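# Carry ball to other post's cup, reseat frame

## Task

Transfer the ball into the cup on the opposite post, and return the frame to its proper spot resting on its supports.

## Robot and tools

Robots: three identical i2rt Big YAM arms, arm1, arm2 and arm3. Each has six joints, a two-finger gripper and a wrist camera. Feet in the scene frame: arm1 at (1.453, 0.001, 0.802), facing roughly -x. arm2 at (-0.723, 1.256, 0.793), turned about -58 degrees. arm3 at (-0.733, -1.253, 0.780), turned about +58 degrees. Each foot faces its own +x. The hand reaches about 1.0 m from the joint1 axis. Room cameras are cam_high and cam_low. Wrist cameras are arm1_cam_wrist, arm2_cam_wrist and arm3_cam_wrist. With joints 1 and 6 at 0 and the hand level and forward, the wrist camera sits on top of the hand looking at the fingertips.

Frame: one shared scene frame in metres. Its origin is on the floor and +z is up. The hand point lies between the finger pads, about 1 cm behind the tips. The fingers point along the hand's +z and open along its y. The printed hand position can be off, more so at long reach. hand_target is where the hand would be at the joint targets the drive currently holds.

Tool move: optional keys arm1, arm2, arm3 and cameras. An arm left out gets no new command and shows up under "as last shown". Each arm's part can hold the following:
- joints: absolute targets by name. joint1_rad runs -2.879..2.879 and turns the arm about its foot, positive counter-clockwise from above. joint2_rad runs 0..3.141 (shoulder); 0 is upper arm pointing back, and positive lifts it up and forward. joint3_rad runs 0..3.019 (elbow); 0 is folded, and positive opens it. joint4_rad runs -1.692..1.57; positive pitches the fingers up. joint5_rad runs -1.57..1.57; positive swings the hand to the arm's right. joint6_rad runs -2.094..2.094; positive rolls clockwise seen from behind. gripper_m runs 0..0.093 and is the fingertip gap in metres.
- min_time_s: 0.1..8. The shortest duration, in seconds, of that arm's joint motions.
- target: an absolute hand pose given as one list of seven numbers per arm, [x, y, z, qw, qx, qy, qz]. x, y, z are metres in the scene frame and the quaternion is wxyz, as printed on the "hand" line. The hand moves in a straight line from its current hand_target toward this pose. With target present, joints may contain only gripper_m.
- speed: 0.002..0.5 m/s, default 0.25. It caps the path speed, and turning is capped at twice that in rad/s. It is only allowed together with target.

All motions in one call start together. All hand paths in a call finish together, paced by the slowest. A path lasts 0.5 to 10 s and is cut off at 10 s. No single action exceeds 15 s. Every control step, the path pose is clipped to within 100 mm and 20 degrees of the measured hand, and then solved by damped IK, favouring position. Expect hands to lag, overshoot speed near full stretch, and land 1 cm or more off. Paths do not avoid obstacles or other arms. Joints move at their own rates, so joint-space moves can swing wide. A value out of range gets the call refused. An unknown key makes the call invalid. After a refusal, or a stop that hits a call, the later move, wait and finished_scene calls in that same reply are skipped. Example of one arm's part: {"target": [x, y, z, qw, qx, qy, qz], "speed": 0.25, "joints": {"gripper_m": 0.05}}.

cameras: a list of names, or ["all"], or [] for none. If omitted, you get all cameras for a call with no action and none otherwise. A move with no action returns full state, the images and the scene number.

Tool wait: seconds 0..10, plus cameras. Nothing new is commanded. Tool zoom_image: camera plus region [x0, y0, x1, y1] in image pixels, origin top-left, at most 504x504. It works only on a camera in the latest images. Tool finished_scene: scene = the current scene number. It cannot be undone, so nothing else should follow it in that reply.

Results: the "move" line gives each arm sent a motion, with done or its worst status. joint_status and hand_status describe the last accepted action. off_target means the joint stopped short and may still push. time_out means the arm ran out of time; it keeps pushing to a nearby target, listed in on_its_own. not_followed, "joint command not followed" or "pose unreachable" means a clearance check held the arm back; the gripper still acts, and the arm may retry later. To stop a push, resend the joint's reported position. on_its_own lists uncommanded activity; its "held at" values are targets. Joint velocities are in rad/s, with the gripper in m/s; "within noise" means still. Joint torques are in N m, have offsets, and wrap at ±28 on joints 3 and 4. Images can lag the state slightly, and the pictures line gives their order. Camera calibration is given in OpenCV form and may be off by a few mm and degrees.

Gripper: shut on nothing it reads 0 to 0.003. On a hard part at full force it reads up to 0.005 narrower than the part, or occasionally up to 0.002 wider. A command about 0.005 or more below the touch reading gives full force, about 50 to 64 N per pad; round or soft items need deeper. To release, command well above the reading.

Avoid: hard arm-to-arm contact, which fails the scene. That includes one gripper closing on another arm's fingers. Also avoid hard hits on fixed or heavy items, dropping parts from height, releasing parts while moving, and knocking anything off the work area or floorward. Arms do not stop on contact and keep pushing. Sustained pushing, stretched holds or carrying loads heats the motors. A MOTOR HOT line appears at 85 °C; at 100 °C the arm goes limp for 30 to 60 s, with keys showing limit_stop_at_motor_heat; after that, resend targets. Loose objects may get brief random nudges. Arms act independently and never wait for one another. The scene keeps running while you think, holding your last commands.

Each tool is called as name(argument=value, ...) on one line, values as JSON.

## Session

move()

zoom_image(camera="cam_high", region=[260, 190, 540, 490])

zoom_image(camera="cam_low", region=[350, 230, 600, 480])

Scene clock: 0.00 s.
Joint torques (N m): no reading
Motor temperatures (°C): arm1=[29 29 29 24 25 24 24] | arm2=[25 31 27 26 23 21 27] | arm3=[27 27 26 27 23 25 24]
Heat: arm1: hottest joint1_rad 29 °C; arm2: hottest joint2_rad 31 °C; arm3: hottest joint1_rad 27 °C.
Joint velocities: within noise
arm1.joint_positions: joint1_rad=-0.430 joint2_rad=+0.631 joint3_rad=+1.402 joint4_rad=-1.276 joint5_rad=+0.008 joint6_rad=-0.169 gripper_m=+0.09396
arm1.joint_status: not commanded
arm1.hand: x=+1.2197 y=+0.0938 z=+1.3548 quat_wxyz=(+0.150, -0.857, +0.099, +0.482) (m; scene frame)
arm1.hand_target: x=+1.2220 y=+0.0927 z=+1.3684 quat_wxyz=(+0.154, -0.849, +0.098, +0.495) (m; scene frame)
arm1.hand_status: not commanded
arm2.joint_positions: joint1_rad=-0.159 joint2_rad=+0.563 joint3_rad=+1.339 joint4_rad=-1.223 joint5_rad=+0.179 joint6_rad=+0.060 gripper_m=+0.09396
arm2.joint_status: not commanded
arm2.hand: x=-0.6645 y=+1.0393 z=+1.3486 quat_wxyz=(-0.418, -0.522, -0.658, +0.347) (m; scene frame)
arm2.hand_target: x=-0.6659 y=+1.0426 z=+1.3594 quat_wxyz=(-0.427, -0.519, -0.652, +0.352) (m; scene frame)
arm2.hand_status: not commanded
arm3.joint_positions: joint1_rad=+0.085 joint2_rad=+0.628 joint3_rad=+1.434 joint4_rad=-1.415 joint5_rad=+0.195 joint6_rad=+0.111 gripper_m=+0.09396
arm3.joint_status: not commanded
arm3.hand: x=-0.6006 y=-1.0712 z=+1.3224 quat_wxyz=(-0.427, +0.378, -0.800, -0.190) (m; scene frame)
arm3.hand_target: x=-0.6017 y=-1.0734 z=+1.3346 quat_wxyz=(-0.437, +0.373, -0.794, -0.198) (m; scene frame)
arm3.hand_status: not commanded
pictures: arm1_cam_wrist, arm2_cam_wrist, arm3_cam_wrist, cam_high, cam_low
camera_calibration:
arm1_cam_wrist: T_world_to_cam=[[0.328122, 0.927523, 0.178992, -0.73172], [0.884814, -0.235417, -0.402099, -0.51117], [-0.330819, 0.290312, -0.89793, 1.71922], [0, 0, 0, 1]] pos_world=[1.26113, 0.059239, 1.46917]
arm2_cam_wrist: T_world_to_cam=[[-0.977649, -0.209434, 0.0184212, -0.45841], [-0.189655, 0.840709, -0.507188, -0.309064], [0.0907357, -0.499346, -0.861638, 1.86683], [0, 0, 0, 1]] pos_world=[-0.676167, 1.09602, 1.46022]
arm3_cam_wrist: T_world_to_cam=[[0.770384, -0.63719, 0.0223167, -0.249647], [-0.595868, -0.731994, -0.330341, -0.703067], [0.226826, 0.241192, -0.943598, 1.77024], [0, 0, 0, 1]] pos_world=[-0.628148, -1.10068, 1.44372]

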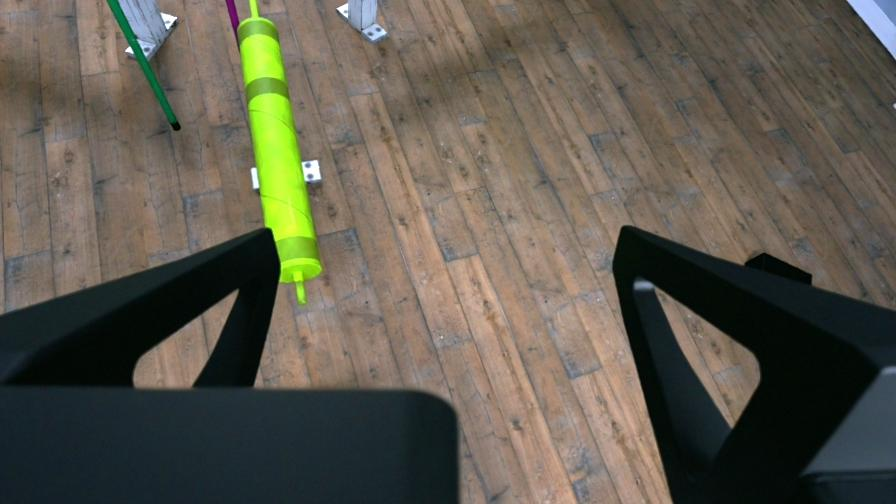

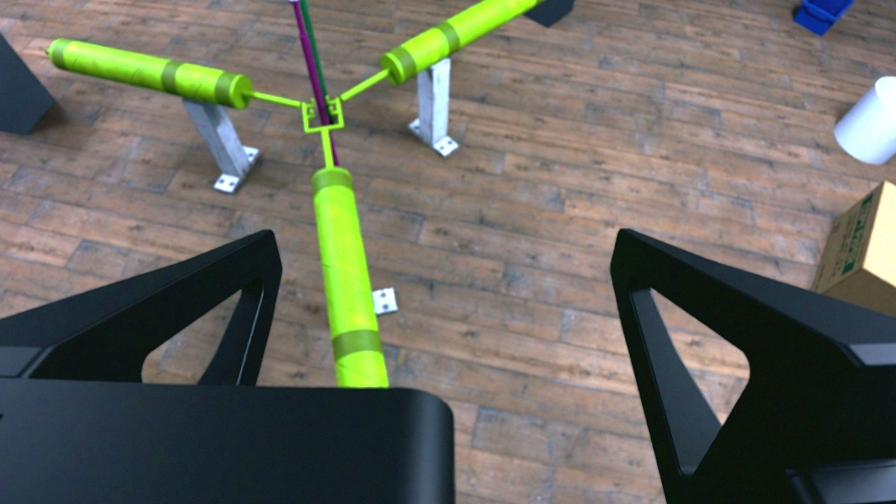

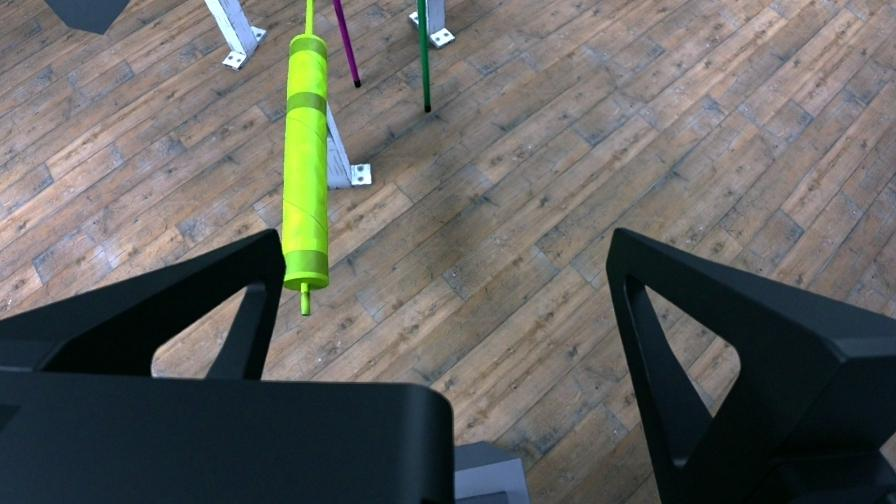

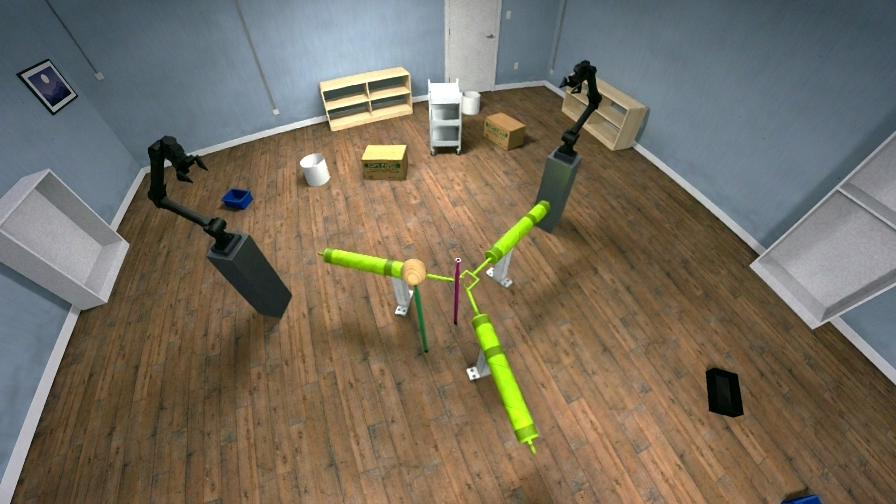

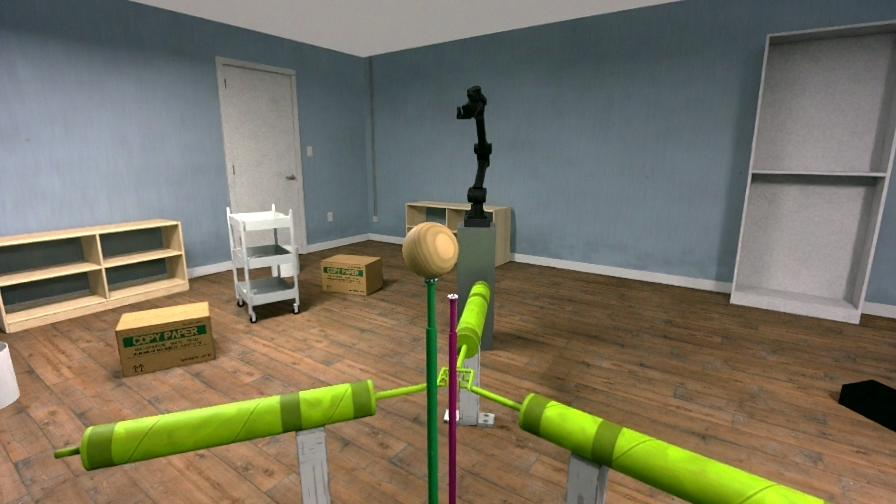

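Scaled by 1.680 from the camera's 896x504 image, which has a finer 1280x720 frame.

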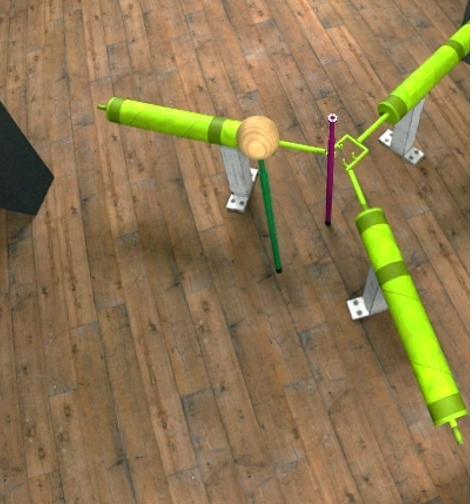

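Scaled by 2.016 from the camera's 896x504 image, which has a finer 1280x720 frame.

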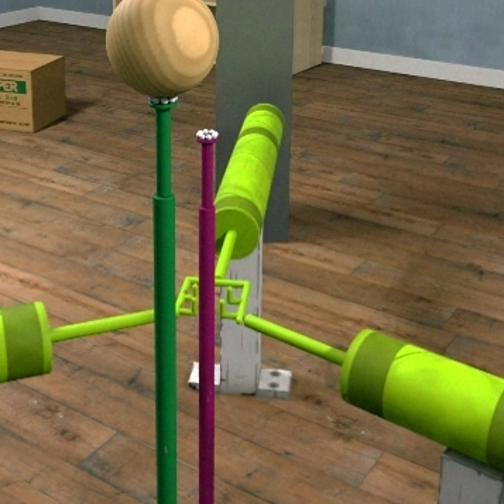

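move(arm1={"target":[0.878,0.044,0.57,0,0.9995,-0.0314,0],"speed":0.35}, arm2={"target":[-0.594,1.037,0.57,0,0.527,0.850,0],"speed":0.35}, arm3={"target":[-0.707,-0.741,0.57,0,0.4726,-0.8813,0],"speed":0.35}, cameras=["arm1_cam_wrist","arm2_cam_wrist","arm3_cam_wrist"])

Scene clock: 47.13 s.
Joint torques (N m): arm1=[0.15 -20.72 6.83 0.02 -0.12 0.18] | arm2=[2.14 -9.58 -0.21 0.46 -0.2 -0.11] | arm3=[0.73 -14.45 7.02 0.03 0.01 0.11]
Motor temperatures (°C): arm1=[29 29 35 24 25 24 24] | arm2=[25 31 36 26 23 21 26] | arm3=[27 27 34 27 23 25 24]
Heat: arm1: hottest joint3_rad 35 °C; arm2: hottest joint3_rad 36 °C; arm3: hottest joint3_rad 34 °C.
move: arm1 off_target; arm2 done; arm3 off_target
Joint velocities: within noise
arm1.joint_positions: joint1_rad=-0.114 joint2_rad=+2.423 joint3_rad=+1.447 joint4_rad=-0.613 joint5_rad=-0.006 joint6_rad=-0.010 gripper_m=+0.09396
arm1.joint_status: not commanded
arm1.hand: x=+0.8961 y=+0.0501 z=+0.5602 quat_wxyz=(+0.001, -0.999, +0.038, -0.014) (m; scene frame)
arm1.hand_target: x=+0.8784 y=+0.0439 z=+0.5703 quat_wxyz=(+0.000, -1.000, +0.031, +0.000) (m; scene frame)
arm1.hand_status: off_target (0.021 m and 1.8 deg from the pose sent, 0.857 m and 61.4 deg at the start)
arm2.joint_positions: joint1_rad=-0.038 joint2_rad=+2.159 joint3_rad=+0.500 joint4_rad=+0.079 joint5_rad=+0.000 joint6_rad=+0.084 gripper_m=+0.09396
arm2.joint_status: not commanded
arm2.hand: x=-0.5959 y=+1.0342 z=+0.5765 quat_wxyz=(-0.002, -0.535, -0.845, +0.002) (m; scene frame)
arm2.hand_target: x=-0.5941 y=+1.0371 z=+0.5703 quat_wxyz=(+0.000, -0.527, -0.850, +0.000) (m; scene frame)
arm2.hand_status: done (0.007 m and 1.2 deg from the pose sent, 0.782 m and 67.0 deg at the start; pose on its path clipped on 20 of 114 steps)
arm3.joint_positions: joint1_rad=+0.500 joint2_rad=+2.274 joint3_rad=+1.211 joint4_rad=-0.509 joint5_rad=+0.005 joint6_rad=+0.528 gripper_m=+0.09396
arm3.joint_status: not commanded
arm3.hand: x=-0.7028 y=-0.7506 z=+0.5717 quat_wxyz=(+0.000, +0.472, -0.881, +0.002) (m; scene frame)
arm3.hand_target: x=-0.7071 y=-0.7412 z=+0.5701 quat_wxyz=(+0.000, +0.473, -0.881, +0.000) (m; scene frame)
arm3.hand_status: off_target (0.011 m and 0.3 deg from the pose sent, 0.829 m and 56.0 deg at the start)
pictures: arm1_cam_wrist, arm2_cam_wrist, arm3_cam_wrist
camera_calibration:
arm1_cam_wrist: T_world_to_cam=[[0.0675769, 0.997415, 0.0244152, -0.126067], [0.786116, -0.0682979, 0.614294, -1.04401], [0.614374, -0.0223189, -0.788699, 0.0189071], [0, 0, 0, 1]] pos_world=[0.817617, 0.054859, 0.659321]
arm2_cam_wrist: T_world_to_cam=[[-0.905917, -0.423417, 0.00572006, -0.106774], [-0.344297, 0.744364, 0.572173, -1.29815], [-0.246526, 0.516371, -0.820113, -0.0826427], [0, 0, 0, 1]] pos_world=[-0.564051, 0.963761, 0.675601]
arm3_cam_wrist: T_world_to_cam=[[0.836491, -0.547981, 0.000253644, 0.17622], [-0.440714, -0.672474, 0.5946, -1.15246], [-0.325659, -0.497489, -0.804021, -0.0147933], [0, 0, 0, 1]] pos_world=[-0.660129, -0.685794, 0.673314]

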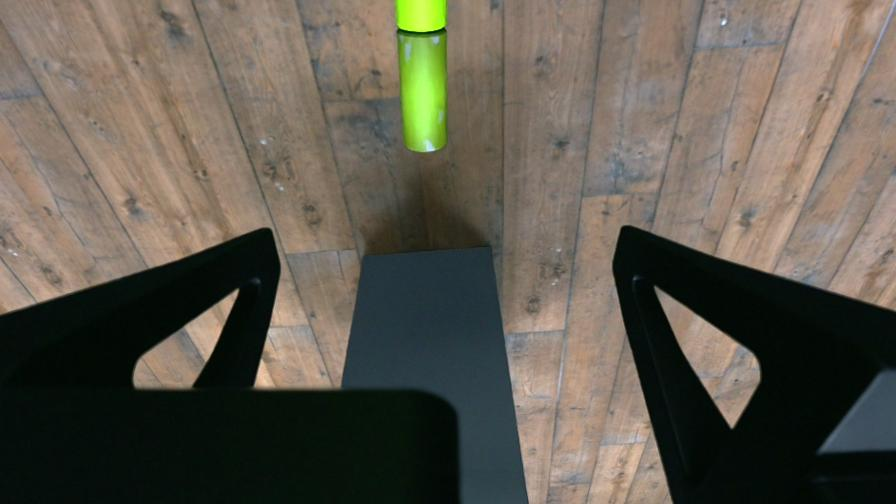

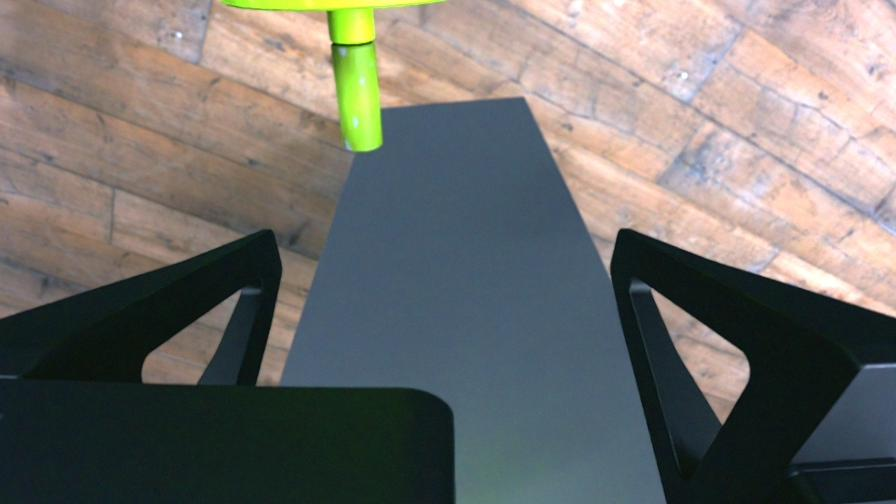

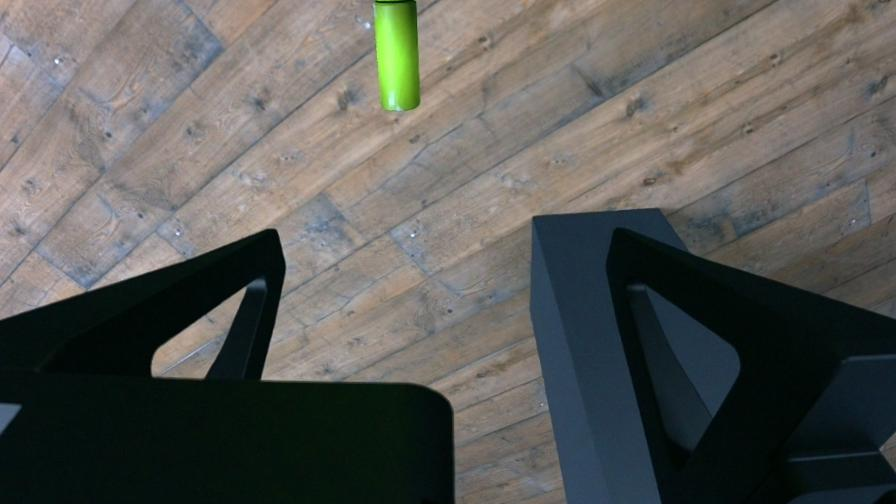

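move(arm1={"target":[0.8855,0.037,0.457,0,0.9993,-0.0384,0],"speed":0.2}, arm2={"target":[-0.5595,1.058,0.438,0,0.535,0.8448,0],"speed":0.2}, arm3={"target":[-0.718,-0.719,0.426,0,0.464,-0.8858,0],"speed":0.2}, cameras=["arm1_cam_wrist","arm2_cam_wrist","arm3_cam_wrist"])

Scene clock: 66.87 s.
Joint torques (N m): arm1=[0.09 -21.13 5.65 0.68 -0.11 0.32] | arm2=[1.9 -11.4 -2.06 0.44 -0.1 0.14] | arm3=[0.73 -15.74 5.67 0.7 0.03 0.12]
Motor temperatures (°C): arm1=[29 30 34 24 25 24 24] | arm2=[25 31 32 26 23 21 26] | arm3=[27 29 33 27 23 25 24]
Heat: arm1: hottest joint3_rad 34 °C; arm2: hottest joint3_rad 32 °C; arm3: hottest joint3_rad 33 °C.
move: arm1 off_target; arm2 done; arm3 off_target
Joint velocities: within noise
arm1.joint_positions: joint1_rad=-0.101 joint2_rad=+2.659 joint3_rad=+1.553 joint4_rad=-0.490 joint5_rad=-0.007 joint6_rad=+0.002 gripper_m=+0.09396
arm1.joint_status: not commanded
arm1.hand: x=+0.9042 y=+0.0432 z=+0.4523 quat_wxyz=(+0.001, -0.999, +0.037, -0.018) (m; scene frame)
arm1.hand_target: x=+0.8858 y=+0.0369 z=+0.4576 quat_wxyz=(+0.000, -0.999, +0.038, +0.000) (m; scene frame)
arm1.hand_status: off_target (0.020 m and 2.0 deg from the pose sent, 0.105 m and 1.6 deg at the start)
arm2.joint_positions: joint1_rad=+0.124 joint2_rad=+2.632 joint3_rad=+0.721 joint4_rad=+0.328 joint5_rad=-0.005 joint6_rad=+0.239 gripper_m=+0.09396
arm2.joint_status: not commanded
arm2.hand: x=-0.5591 y=+1.0539 z=+0.4450 quat_wxyz=(-0.002, -0.533, -0.846, +0.000) (m; scene frame)
arm2.hand_target: x=-0.5596 y=+1.0580 z=+0.4382 quat_wxyz=(+0.000, -0.535, -0.845, +0.000) (m; scene frame)
arm2.hand_status: done (0.008 m and 0.4 deg from the pose sent, 0.145 m and 0.4 deg at the start)
arm3.joint_positions: joint1_rad=+0.522 joint2_rad=+2.633 joint3_rad=+1.450 joint4_rad=-0.399 joint5_rad=+0.005 joint6_rad=+0.567 gripper_m=+0.09396
arm3.joint_status: not commanded
arm3.hand: x=-0.7134 y=-0.7274 z=+0.4318 quat_wxyz=(+0.003, +0.465, -0.885, +0.007) (m; scene frame)
arm3.hand_target: x=-0.7180 y=-0.7193 z=+0.4263 quat_wxyz=(+0.000, +0.464, -0.886, +0.000) (m; scene frame)
arm3.hand_status: off_target (0.011 m and 0.8 deg from the pose sent, 0.150 m and 1.1 deg at the start)
pictures: arm1_cam_wrist, arm2_cam_wrist, arm3_cam_wrist
camera_calibration:
arm1_cam_wrist: T_world_to_cam=[[0.0666683, 0.997481, 0.0242139, -0.116279], [0.781656, -0.0672955, 0.620069, -0.983185], [0.620137, -0.022412, -0.784174, -0.0785964], [0, 0, 0, 1]] pos_world=[0.825005, 0.0480605, 0.550825]
arm2_cam_wrist: T_world_to_cam=[[-0.903148, -0.42932, 0.00298236, -0.0553911], [-0.349749, 0.73975, 0.574844, -1.22432], [-0.248998, 0.518126, -0.818258, -0.195616], [0, 0, 0, 1]] pos_world=[-0.526938, 0.983263, 0.543893]
arm3_cam_wrist: T_world_to_cam=[[0.826749, -0.562544, 0.00554198, 0.178], [-0.452001, -0.658358, 0.60188, -1.0592], [-0.334935, -0.500109, -0.798567, -0.130137], [0, 0, 0, 1]] pos_world=[-0.669508, -0.662284, 0.532602]

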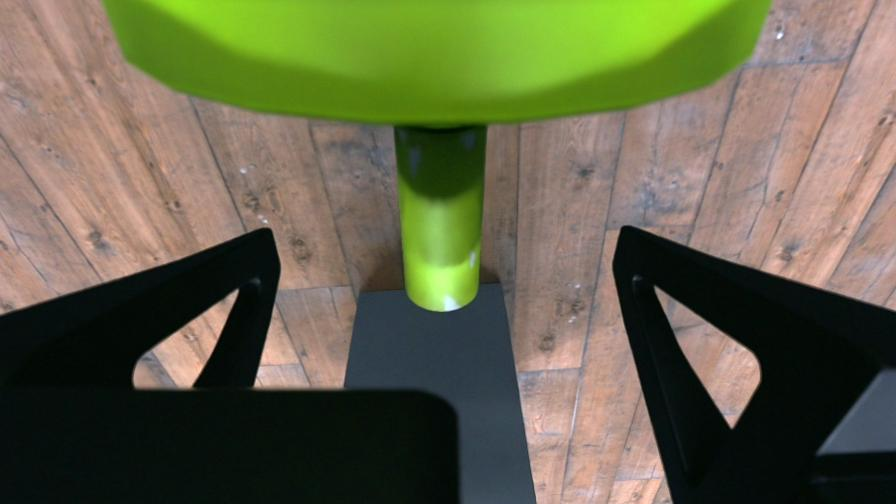

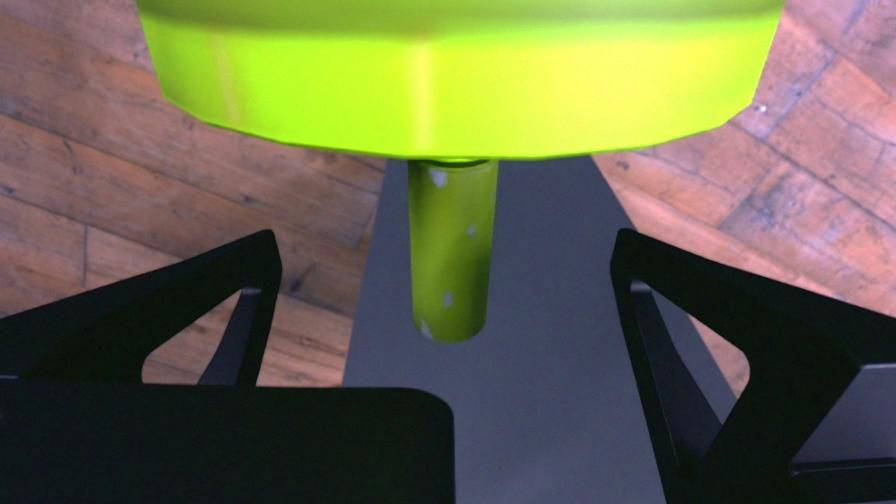

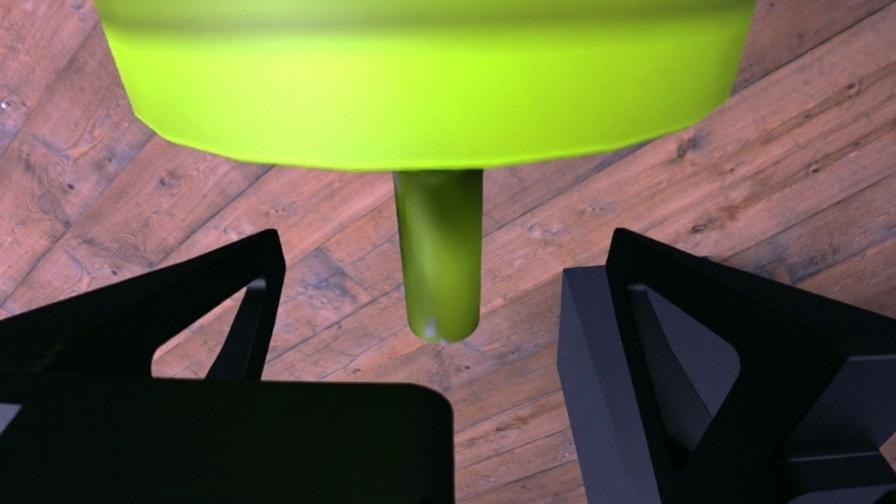

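move(arm1={"joints":{"gripper_m":0.008}}, arm2={"joints":{"gripper_m":0.008}}, arm3={"joints":{"gripper_m":0.008}})

move(arm1={"target":[0.8858,0.0369,0.893,0,0.9993,-0.0384,0],"speed":0.13}, arm2={"target":[-0.5596,1.0580,0.869,0,0.535,0.8448,0],"speed":0.13}, arm3={"target":[-0.7180,-0.7193,0.865,0,0.464,-0.8858,0],"speed":0.13}, cameras=["cam_high","cam_low"])

zoom_image(camera="cam_low", region=[390, 200, 530, 340])

zoom_image(camera="cam_high", region=[380, 200, 520, 320])

Scene clock: 83.00 s.
Joint torques (N m): arm1=[0.03 -20.66 5.56 0.66 0.03 0.29] | arm2=[1.9 -11.4 -2.06 0.42 -0.21 0.11] | arm3=[0.73 -15.74 5.63 0.69 0.04 0.23]
Motor temperatures (°C): arm1=[29 35 33 24 25 24 24] | arm2=[25 31 31 26 23 21 26] | arm3=[27 31 32 27 23 25 24]
Heat: arm1: hottest joint2_rad 35 °C; arm2: hottest joint2_rad 31 °C; arm3: hottest joint3_rad 32 °C.
move: arm1 off_target; arm2 off_target; arm3 off_target
Joint velocities: within noise
arm1.joint_positions: joint1_rad=-0.100 joint2_rad=+2.659 joint3_rad=+1.553 joint4_rad=-0.490 joint5_rad=-0.011 joint6_rad=+0.004 gripper_m=+0.01859
arm1.joint_status: gripper_m off_target (ended at +0.01862, target +0.00800)
arm1.hand: x=+0.9042 y=+0.0421 z=+0.4523 quat_wxyz=(-0.001, -0.999, +0.038, -0.018) (m; scene frame)
arm1.hand_target: x=+0.8858 y=+0.0370 z=+0.4576 quat_wxyz=(+0.000, -0.999, +0.038, +0.000) (m; scene frame)
arm1.hand_status: not commanded
arm2.joint_positions: joint1_rad=+0.124 joint2_rad=+2.632 joint3_rad=+0.721 joint4_rad=+0.329 joint5_rad=-0.002 joint6_rad=+0.241 gripper_m=+0.01820
arm2.joint_status: gripper_m off_target (ended at +0.01824, target +0.00800)
arm2.hand: x=-0.5594 y=+1.0535 z=+0.4450 quat_wxyz=(-0.002, -0.534, -0.846, +0.002) (m; scene frame)
arm2.hand_target: x=-0.5596 y=+1.0579 z=+0.4382 quat_wxyz=(+0.000, -0.535, -0.845, +0.000) (m; scene frame)
arm2.hand_status: not commanded
arm3.joint_positions: joint1_rad=+0.523 joint2_rad=+2.633 joint3_rad=+1.451 joint4_rad=-0.399 joint5_rad=+0.004 joint6_rad=+0.558 gripper_m=+0.01824
arm3.joint_status: gripper_m off_target (ended at +0.01827, target +0.00800)
arm3.hand: x=-0.7136 y=-0.7269 z=+0.4319 quat_wxyz=(+0.003, +0.469, -0.883, +0.006) (m; scene frame)
arm3.hand_target: x=-0.7181 y=-0.7192 z=+0.4263 quat_wxyz=(+0.000, +0.464, -0.886, +0.000) (m; scene frame)
arm3.hand_status: not commanded
pictures: none

Scene clock: 87.10 s.
Joint torques (N m): arm1=[-1.2 -21.3 12.21 -0.75 -0.03 0.19] | arm2=[1.26 -8 8.87 -1.63 -0.43 0.02] | arm3=[0.21 -17.38 11.23 -1.63 0.27 0.2]
Motor temperatures (°C): arm1=[29 35 34 24 25 24 24] | arm2=[25 32 31 26 23 21 27] | arm3=[27 31 32 27 23 25 24]
Heat: arm1: hottest joint2_rad 35 °C; arm2: hottest joint2_rad 32 °C; arm3: hottest joint3_rad 32 °C.
move: arm1 off_target; arm2 off_target; arm3 off_target
Joint velocities: within noise
arm1.joint_positions: joint1_rad=-0.093 joint2_rad=+1.919 joint3_rad=+1.482 joint4_rad=-1.200 joint5_rad=-0.009 joint6_rad=+0.008 gripper_m=+0.01859
arm1.joint_status: not commanded
arm1.hand: x=+0.9088 y=+0.0342 z=+0.8498 quat_wxyz=(-0.001, -0.999, +0.037, -0.039) (m; scene frame)
arm1.hand_target: x=+0.8882 y=+0.0367 z=+0.8929 quat_wxyz=(+0.000, -0.999, +0.038, +0.000) (m; scene frame)
arm1.hand_status: off_target (0.049 m and 4.5 deg from the pose sent, 0.441 m and 2.1 deg at the start)
arm2.joint_positions: joint1_rad=+0.123 joint2_rad=+1.168 joint3_rad=+0.612 joint4_rad=-1.033 joint5_rad=+0.004 joint6_rad=+0.242 gripper_m=+0.01820
arm2.joint_status: not commanded
arm2.hand: x=-0.5626 y=+1.0585 z=+0.8531 quat_wxyz=(+0.003, -0.534, -0.845, +0.004) (m; scene frame)
arm2.hand_target: x=-0.5596 y=+1.0579 z=+0.8682 quat_wxyz=(+0.000, -0.535, -0.845, +0.000) (m; scene frame)
arm2.hand_status: off_target (0.016 m and 0.6 deg from the pose sent, 0.424 m and 0.3 deg at the start)
arm3.joint_positions: joint1_rad=+0.531 joint2_rad=+1.855 joint3_rad=+1.386 joint4_rad=-1.119 joint5_rad=-0.001 joint6_rad=+0.563 gripper_m=+0.01824
arm3.joint_status: not commanded
arm3.hand: x=-0.7176 y=-0.7236 z=+0.8323 quat_wxyz=(+0.007, +0.470, -0.883, +0.008) (m; scene frame)
arm3.hand_target: x=-0.7181 y=-0.7198 z=+0.8642 quat_wxyz=(+0.000, +0.464, -0.886, -0.001) (m; scene frame)
arm3.hand_status: off_target (0.033 m and 1.4 deg from the pose sent, 0.433 m and 1.0 deg at the start)
pictures: cam_high, cam_low

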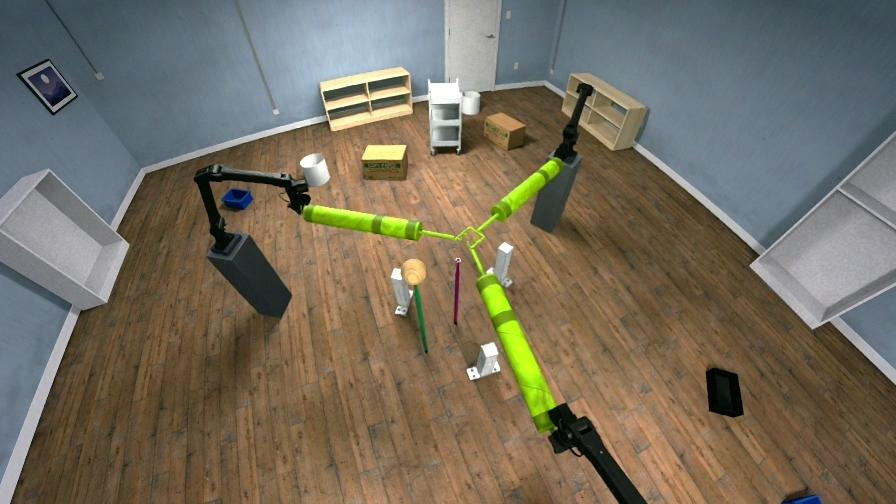

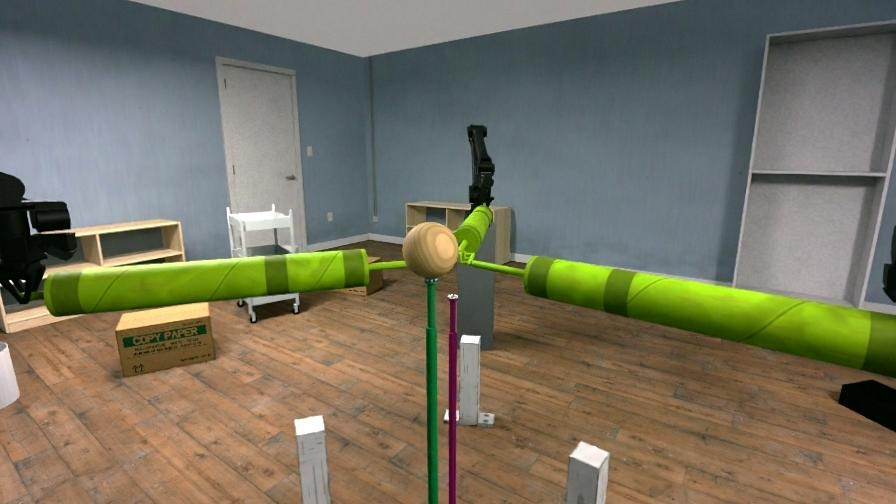

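Scaled by 3.600 from the camera's 896x504 image, which has a finer 1280x720 frame.

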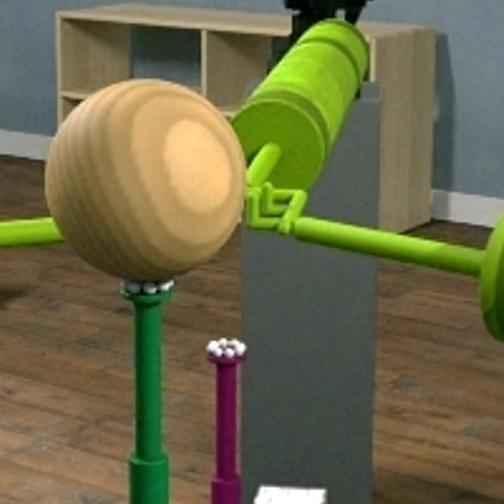

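Scaled by 3.600 from the camera's 896x504 image, which has a finer 1280x720 frame.

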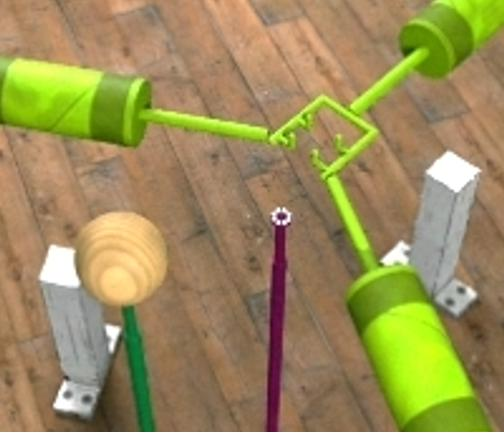

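move(arm1={"target":[1.0054,-0.2161,0.893,0,0.9993,-0.0384,0],"speed":0.13}, arm2={"target":[-0.4400,0.8050,0.873,0,0.535,0.8448,0],"speed":0.13}, arm3={"target":[-0.5984,-0.9723,0.861,0,0.464,-0.8858,0],"speed":0.13}, cameras=["cam_high","cam_low"])

zoom_image(camera="cam_low", region=[370, 190, 510, 330])

zoom_image(camera="cam_high", region=[360, 210, 500, 330])

Scene clock: 110.20 s.
Joint torques (N m): arm1=[-0.5 -19.25 9.02 0.64 0.77 0.27] | arm2=[2.02 -16.67 10.82 -1.07 -0.49 0.01] | arm3=[-2.08 -9.29 8.87 -0.55 0.32 -0.08]
Motor temperatures (°C): arm1=[29 37 36 24 25 24 25] | arm2=[25 32 34 26 23 21 28] | arm3=[27 31 33 27 23 25 26]
Heat: arm1: hottest joint2_rad 37 °C; arm2: hottest joint3_rad 34 °C; arm3: hottest joint3_rad 33 °C.
move: arm1 off_target; arm2 off_target; arm3 off_target
Joint velocities: within noise
arm1.joint_positions: joint1_rad=+0.418 joint2_rad=+1.755 joint3_rad=+1.277 joint4_rad=-1.163 joint5_rad=-0.024 joint6_rad=+0.519 gripper_m=+0.01859
arm1.joint_status: not commanded
arm1.hand: x=+1.0209 y=-0.2107 z=+0.8622 quat_wxyz=(+0.010, -0.998, +0.036, -0.042) (m; scene frame)
arm1.hand_target: x=+1.0064 y=-0.2158 z=+0.8931 quat_wxyz=(+0.000, -0.999, +0.039, +0.000) (m; scene frame)
arm1.hand_status: off_target (0.035 m and 4.9 deg from the pose sent, 0.272 m and 4.4 deg at the start)
arm2.joint_positions: joint1_rad=-0.013 joint2_rad=+1.826 joint3_rad=+1.366 joint4_rad=-1.128 joint5_rad=+0.007 joint6_rad=+0.116 gripper_m=+0.01820
arm2.joint_status: not commanded
arm2.hand: x=-0.4526 y=+0.8119 z=+0.8638 quat_wxyz=(+0.003, -0.538, -0.843, +0.004) (m; scene frame)
arm2.hand_target: x=-0.4402 y=+0.8055 z=+0.8731 quat_wxyz=(-0.001, -0.535, -0.845, +0.000) (m; scene frame)
arm2.hand_status: off_target (0.017 m and 0.7 deg from the pose sent, 0.282 m and 0.5 deg at the start)
arm3.joint_positions: joint1_rad=+0.138 joint2_rad=+1.306 joint3_rad=+0.764 joint4_rad=-1.045 joint5_rad=-0.004 joint6_rad=+0.171 gripper_m=+0.01824
arm3.joint_status: not commanded
arm3.hand: x=-0.6060 y=-0.9686 z=+0.8470 quat_wxyz=(+0.010, +0.470, -0.883, +0.004) (m; scene frame)
arm3.hand_target: x=-0.5987 y=-0.9722 z=+0.8603 quat_wxyz=(+0.000, +0.464, -0.886, +0.000) (m; scene frame)
arm3.hand_status: off_target (0.016 m and 1.4 deg from the pose sent, 0.277 m and 1.4 deg at the start)
pictures: cam_high, cam_low

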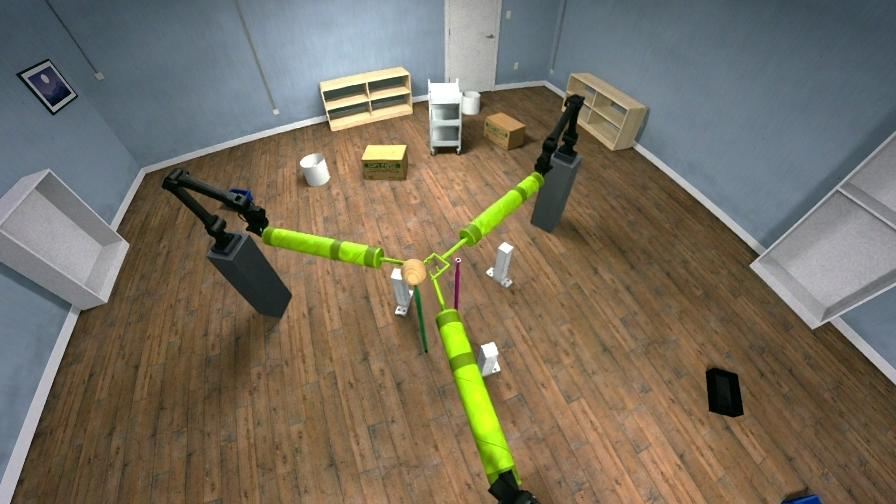

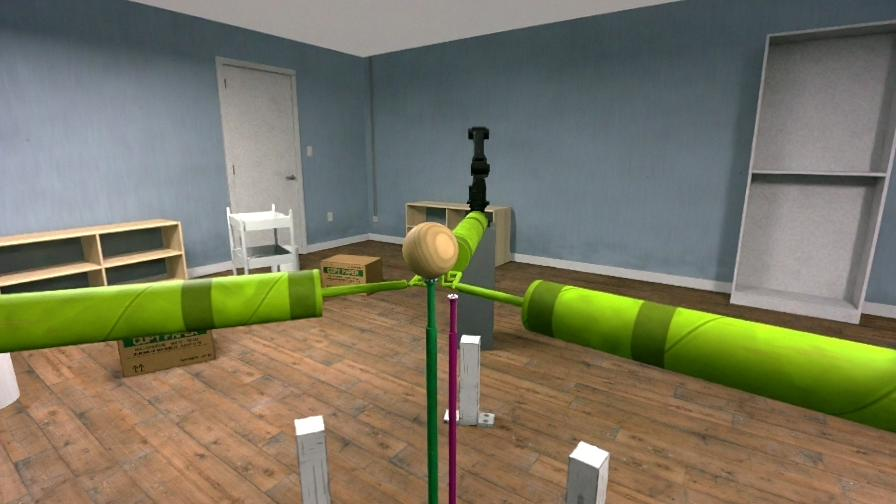

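Scaled by 3.600 from the camera's 896x504 image, which has a finer 1280x720 frame.

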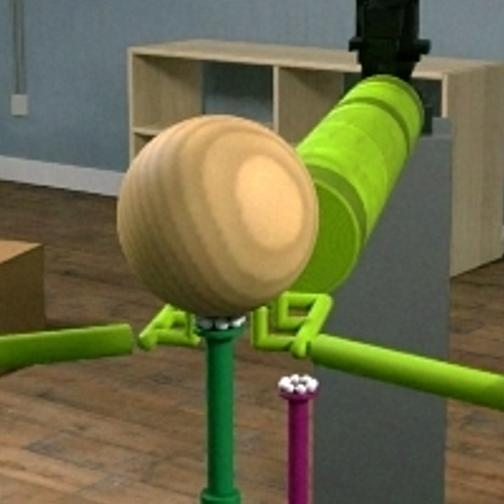

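Scaled by 3.600 from the camera's 896x504 image, which has a finer 1280x720 frame.

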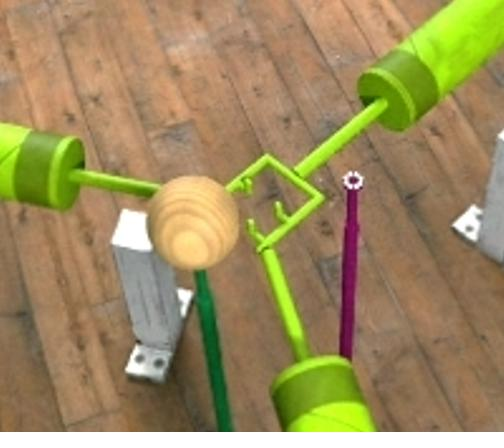

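move(arm1={"target":[1.0709,-0.3148,0.883,0,0.9993,-0.0384,0],"speed":0.1}, arm2={"target":[-0.3715,0.7060,0.865,0,0.535,0.8448,0],"speed":0.1}, arm3={"target":[-0.5313,-1.0715,0.853,0,0.464,-0.8858,0],"speed":0.1}, cameras=["cam_high","cam_low"])

zoom_image(camera="cam_low", region=[370, 190, 510, 330])

zoom_image(camera="cam_high", region=[360, 210, 500, 330])

Scene clock: 130.33 s.
Joint torques (N m): arm1=[-0.79 -18.08 9.31 0.64 0.94 0.27] | arm2=[2.9 -21.42 12.03 -0.9 -0.5 0.11] | arm3=[-2.08 -7.36 9.31 -0.29 0.18 -0.05]
Motor temperatures (°C): arm1=[29 36 39 24 26 24 26] | arm2=[25 33 40 26 23 21 28] | arm3=[27 31 34 27 23 25 26]
Heat: arm1: hottest joint3_rad 39 °C; arm2: hottest joint3_rad 40 °C; arm3: hottest joint3_rad 34 °C.
move: arm1 off_target; arm2 off_target; arm3 off_target
Joint velocities: within noise
arm1.joint_positions: joint1_rad=+0.663 joint2_rad=+1.749 joint3_rad=+1.253 joint4_rad=-1.137 joint5_rad=-0.024 joint6_rad=+0.760 gripper_m=+0.01859
arm1.joint_status: not commanded
arm1.hand: x=+1.0876 y=-0.3068 z=+0.8569 quat_wxyz=(+0.016, -0.999, +0.034, -0.037) (m; scene frame)
arm1.hand_target: x=+1.0717 y=-0.3143 z=+0.8833 quat_wxyz=(+0.000, -0.999, +0.039, +0.000) (m; scene frame)
arm1.hand_status: off_target (0.032 m and 4.6 deg from the pose sent, 0.117 m and 5.0 deg at the start)
arm2.joint_positions: joint1_rad=-0.014 joint2_rad=+2.134 joint3_rad=+1.832 joint4_rad=-1.295 joint5_rad=+0.007 joint6_rad=+0.114 gripper_m=+0.01820
arm2.joint_status: not commanded
arm2.hand: x=-0.3914 y=+0.7106 z=+0.8561 quat_wxyz=(+0.007, -0.538, -0.843, +0.002) (m; scene frame)
arm2.hand_target: x=-0.3720 y=+0.7070 z=+0.8652 quat_wxyz=(-0.001, -0.535, -0.845, +0.000) (m; scene frame)
arm2.hand_status: off_target (0.022 m and 0.9 deg from the pose sent, 0.133 m and 0.7 deg at the start)
arm3.joint_positions: joint1_rad=-0.253 joint2_rad=+1.196 joint3_rad=+0.650 joint4_rad=-1.048 joint5_rad=-0.003 joint6_rad=-0.224 gripper_m=+0.01824
arm3.joint_status: not commanded
arm3.hand: x=-0.5391 y=-1.0692 z=+0.8401 quat_wxyz=(+0.014, +0.471, -0.882, +0.002) (m; scene frame)
arm3.hand_target: x=-0.5316 y=-1.0714 z=+0.8525 quat_wxyz=(+0.000, +0.464, -0.886, +0.000) (m; scene frame)
arm3.hand_status: off_target (0.015 m and 1.8 deg from the pose sent, 0.127 m and 1.4 deg at the start)
pictures: cam_high, cam_low

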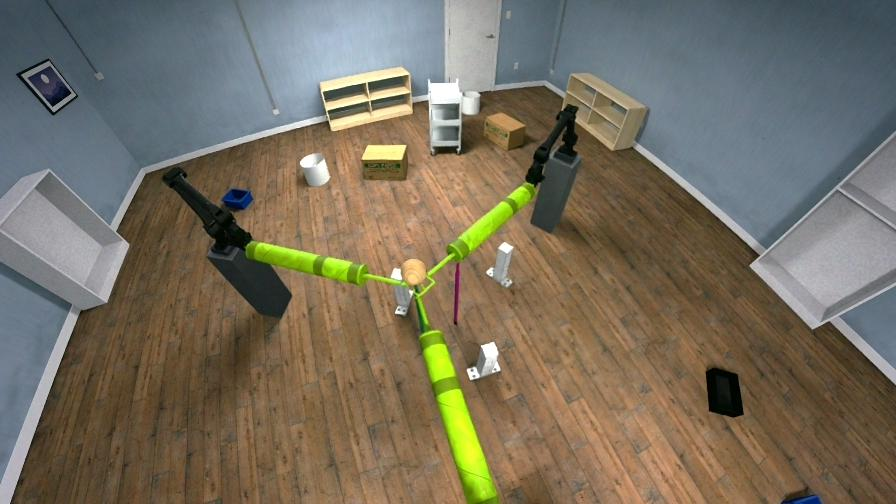

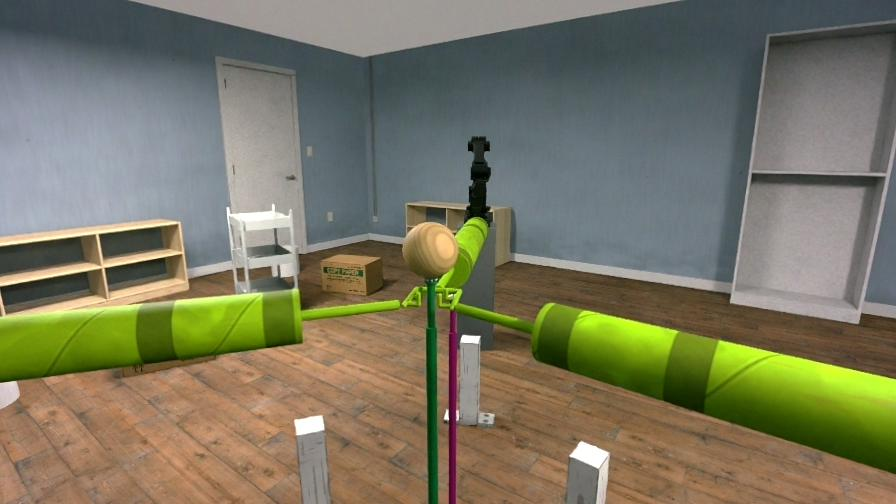

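Scaled by 3.600 from the camera's 896x504 image, which has a finer 1280x720 frame.

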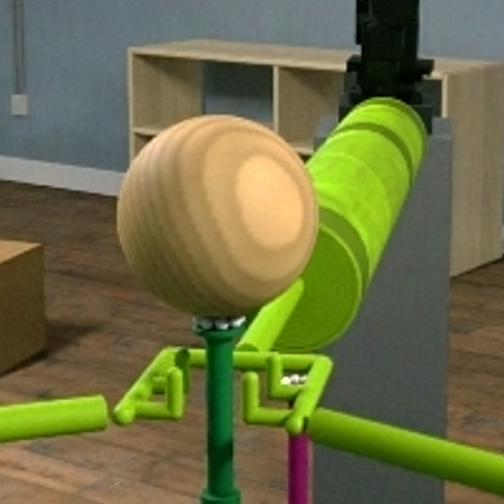

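Scaled by 3.600 from the camera's 896x504 image, which has a finer 1280x720 frame.

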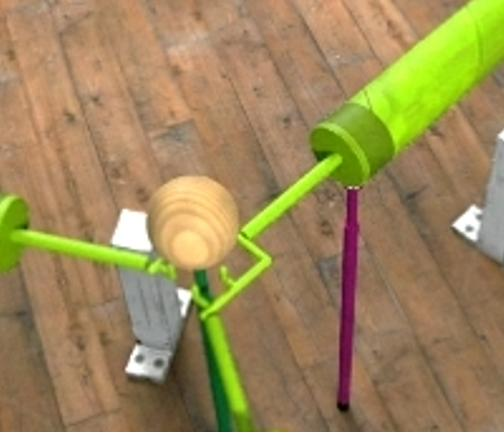

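move(arm1={"target":[1.0719,-0.3148,0.976,0,0.9993,-0.0384,0],"speed":0.07}, arm2={"target":[-0.3705,0.7060,0.955,0,0.535,0.8448,0],"speed":0.07}, arm3={"target":[-0.5303,-1.0715,0.943,0,0.464,-0.8858,0],"speed":0.07}, cameras=["cam_high","cam_low"])

zoom_image(camera="cam_low", region=[370, 170, 510, 310])

Scene clock: 148.33 s.
Joint torques (N m): arm1=[-0.79 -18.55 13.24 -1.05 0.85 0.27] | arm2=[3.31 -25 12.97 -1.13 -0.65 0.13] | arm3=[-1.9 -7.06 13.37 -1.58 0.15 -0.02]
Motor temperatures (°C): arm1=[29 37 39 24 27 24 26] | arm2=[25 38 43 26 23 21 29] | arm3=[27 30 35 27 23 24 26]
Heat: arm1: hottest joint3_rad 39 °C; arm2: hottest joint3_rad 43 °C; arm3: hottest joint3_rad 35 °C.
move: arm1 off_target; arm2 off_target; arm3 off_target
Joint velocities: within noise
arm1.joint_positions: joint1_rad=+0.665 joint2_rad=+1.675 joint3_rad=+1.356 joint4_rad=-1.325 joint5_rad=-0.022 joint6_rad=+0.762 gripper_m=+0.01859
arm1.joint_status: not commanded
arm1.hand: x=+1.0893 y=-0.3060 z=+0.9280 quat_wxyz=(+0.021, -0.998, +0.034, -0.040) (m; scene frame)
arm1.hand_target: x=+1.0742 y=-0.3132 z=+0.9753 quat_wxyz=(-0.001, -0.999, +0.039, +0.000) (m; scene frame)
arm1.hand_status: off_target (0.052 m and 5.1 deg from the pose sent, 0.120 m and 4.6 deg at the start)
arm2.joint_positions: joint1_rad=-0.018 joint2_rad=+2.134 joint3_rad=+1.988 joint4_rad=-1.504 joint5_rad=+0.010 joint6_rad=+0.112 gripper_m=+0.01820
arm2.joint_status: not commanded
arm2.hand: x=-0.3943 y=+0.7096 z=+0.9151 quat_wxyz=(+0.031, -0.539, -0.842, -0.008) (m; scene frame)
arm2.hand_target: x=-0.3720 y=+0.7082 z=+0.9549 quat_wxyz=(-0.001, -0.535, -0.845, +0.000) (m; scene frame)
arm2.hand_status: off_target (0.047 m and 3.7 deg from the pose sent, 0.101 m and 0.9 deg at the start)
arm3.joint_positions: joint1_rad=-0.257 joint2_rad=+1.096 joint3_rad=+0.789 joint4_rad=-1.295 joint5_rad=-0.002 joint6_rad=-0.228 gripper_m=+0.01824
arm3.joint_status: not commanded
arm3.hand: x=-0.5395 y=-1.0710 z=+0.9134 quat_wxyz=(+0.017, +0.472, -0.882, +0.004) (m; scene frame)
arm3.hand_target: x=-0.5310 y=-1.0716 z=+0.9415 quat_wxyz=(+0.000, +0.464, -0.886, +0.000) (m; scene frame)
arm3.hand_status: off_target (0.031 m and 2.3 deg from the pose sent, 0.103 m and 1.8 deg at the start)
pictures: cam_high, cam_low

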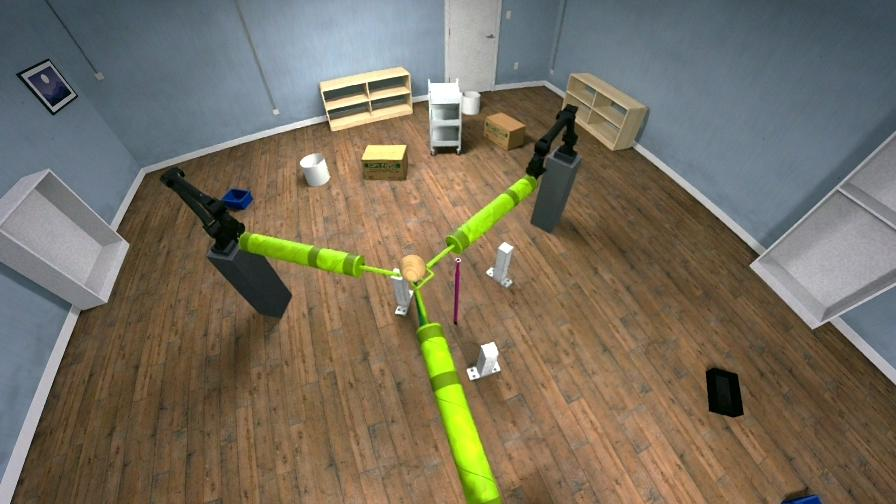

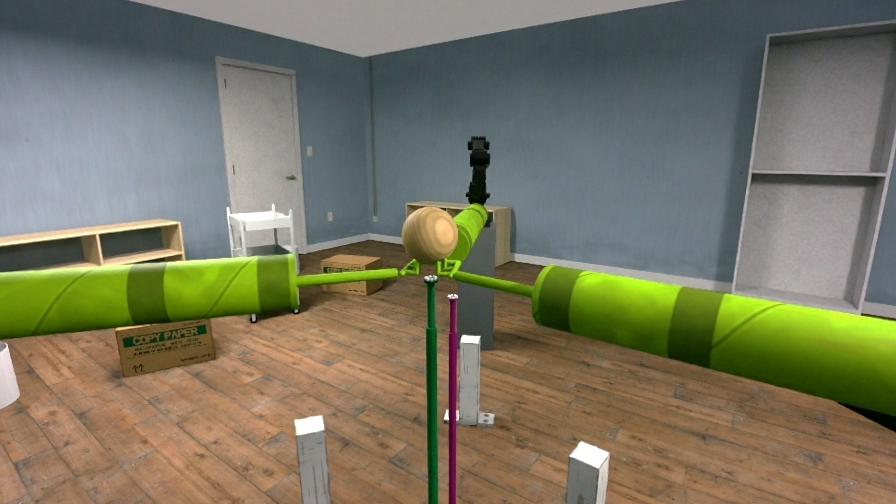

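Scaled by 3.600 from the camera's 896x504 image, which has a finer 1280x720 frame.

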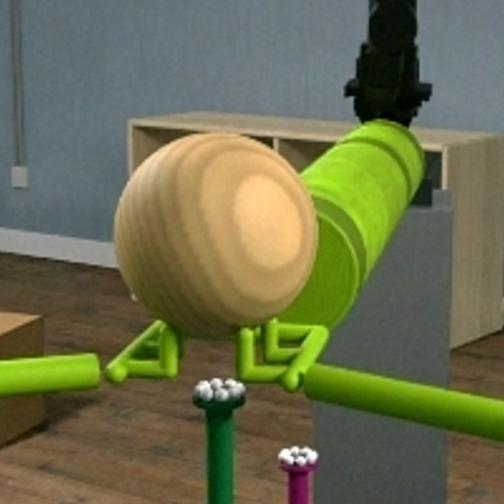

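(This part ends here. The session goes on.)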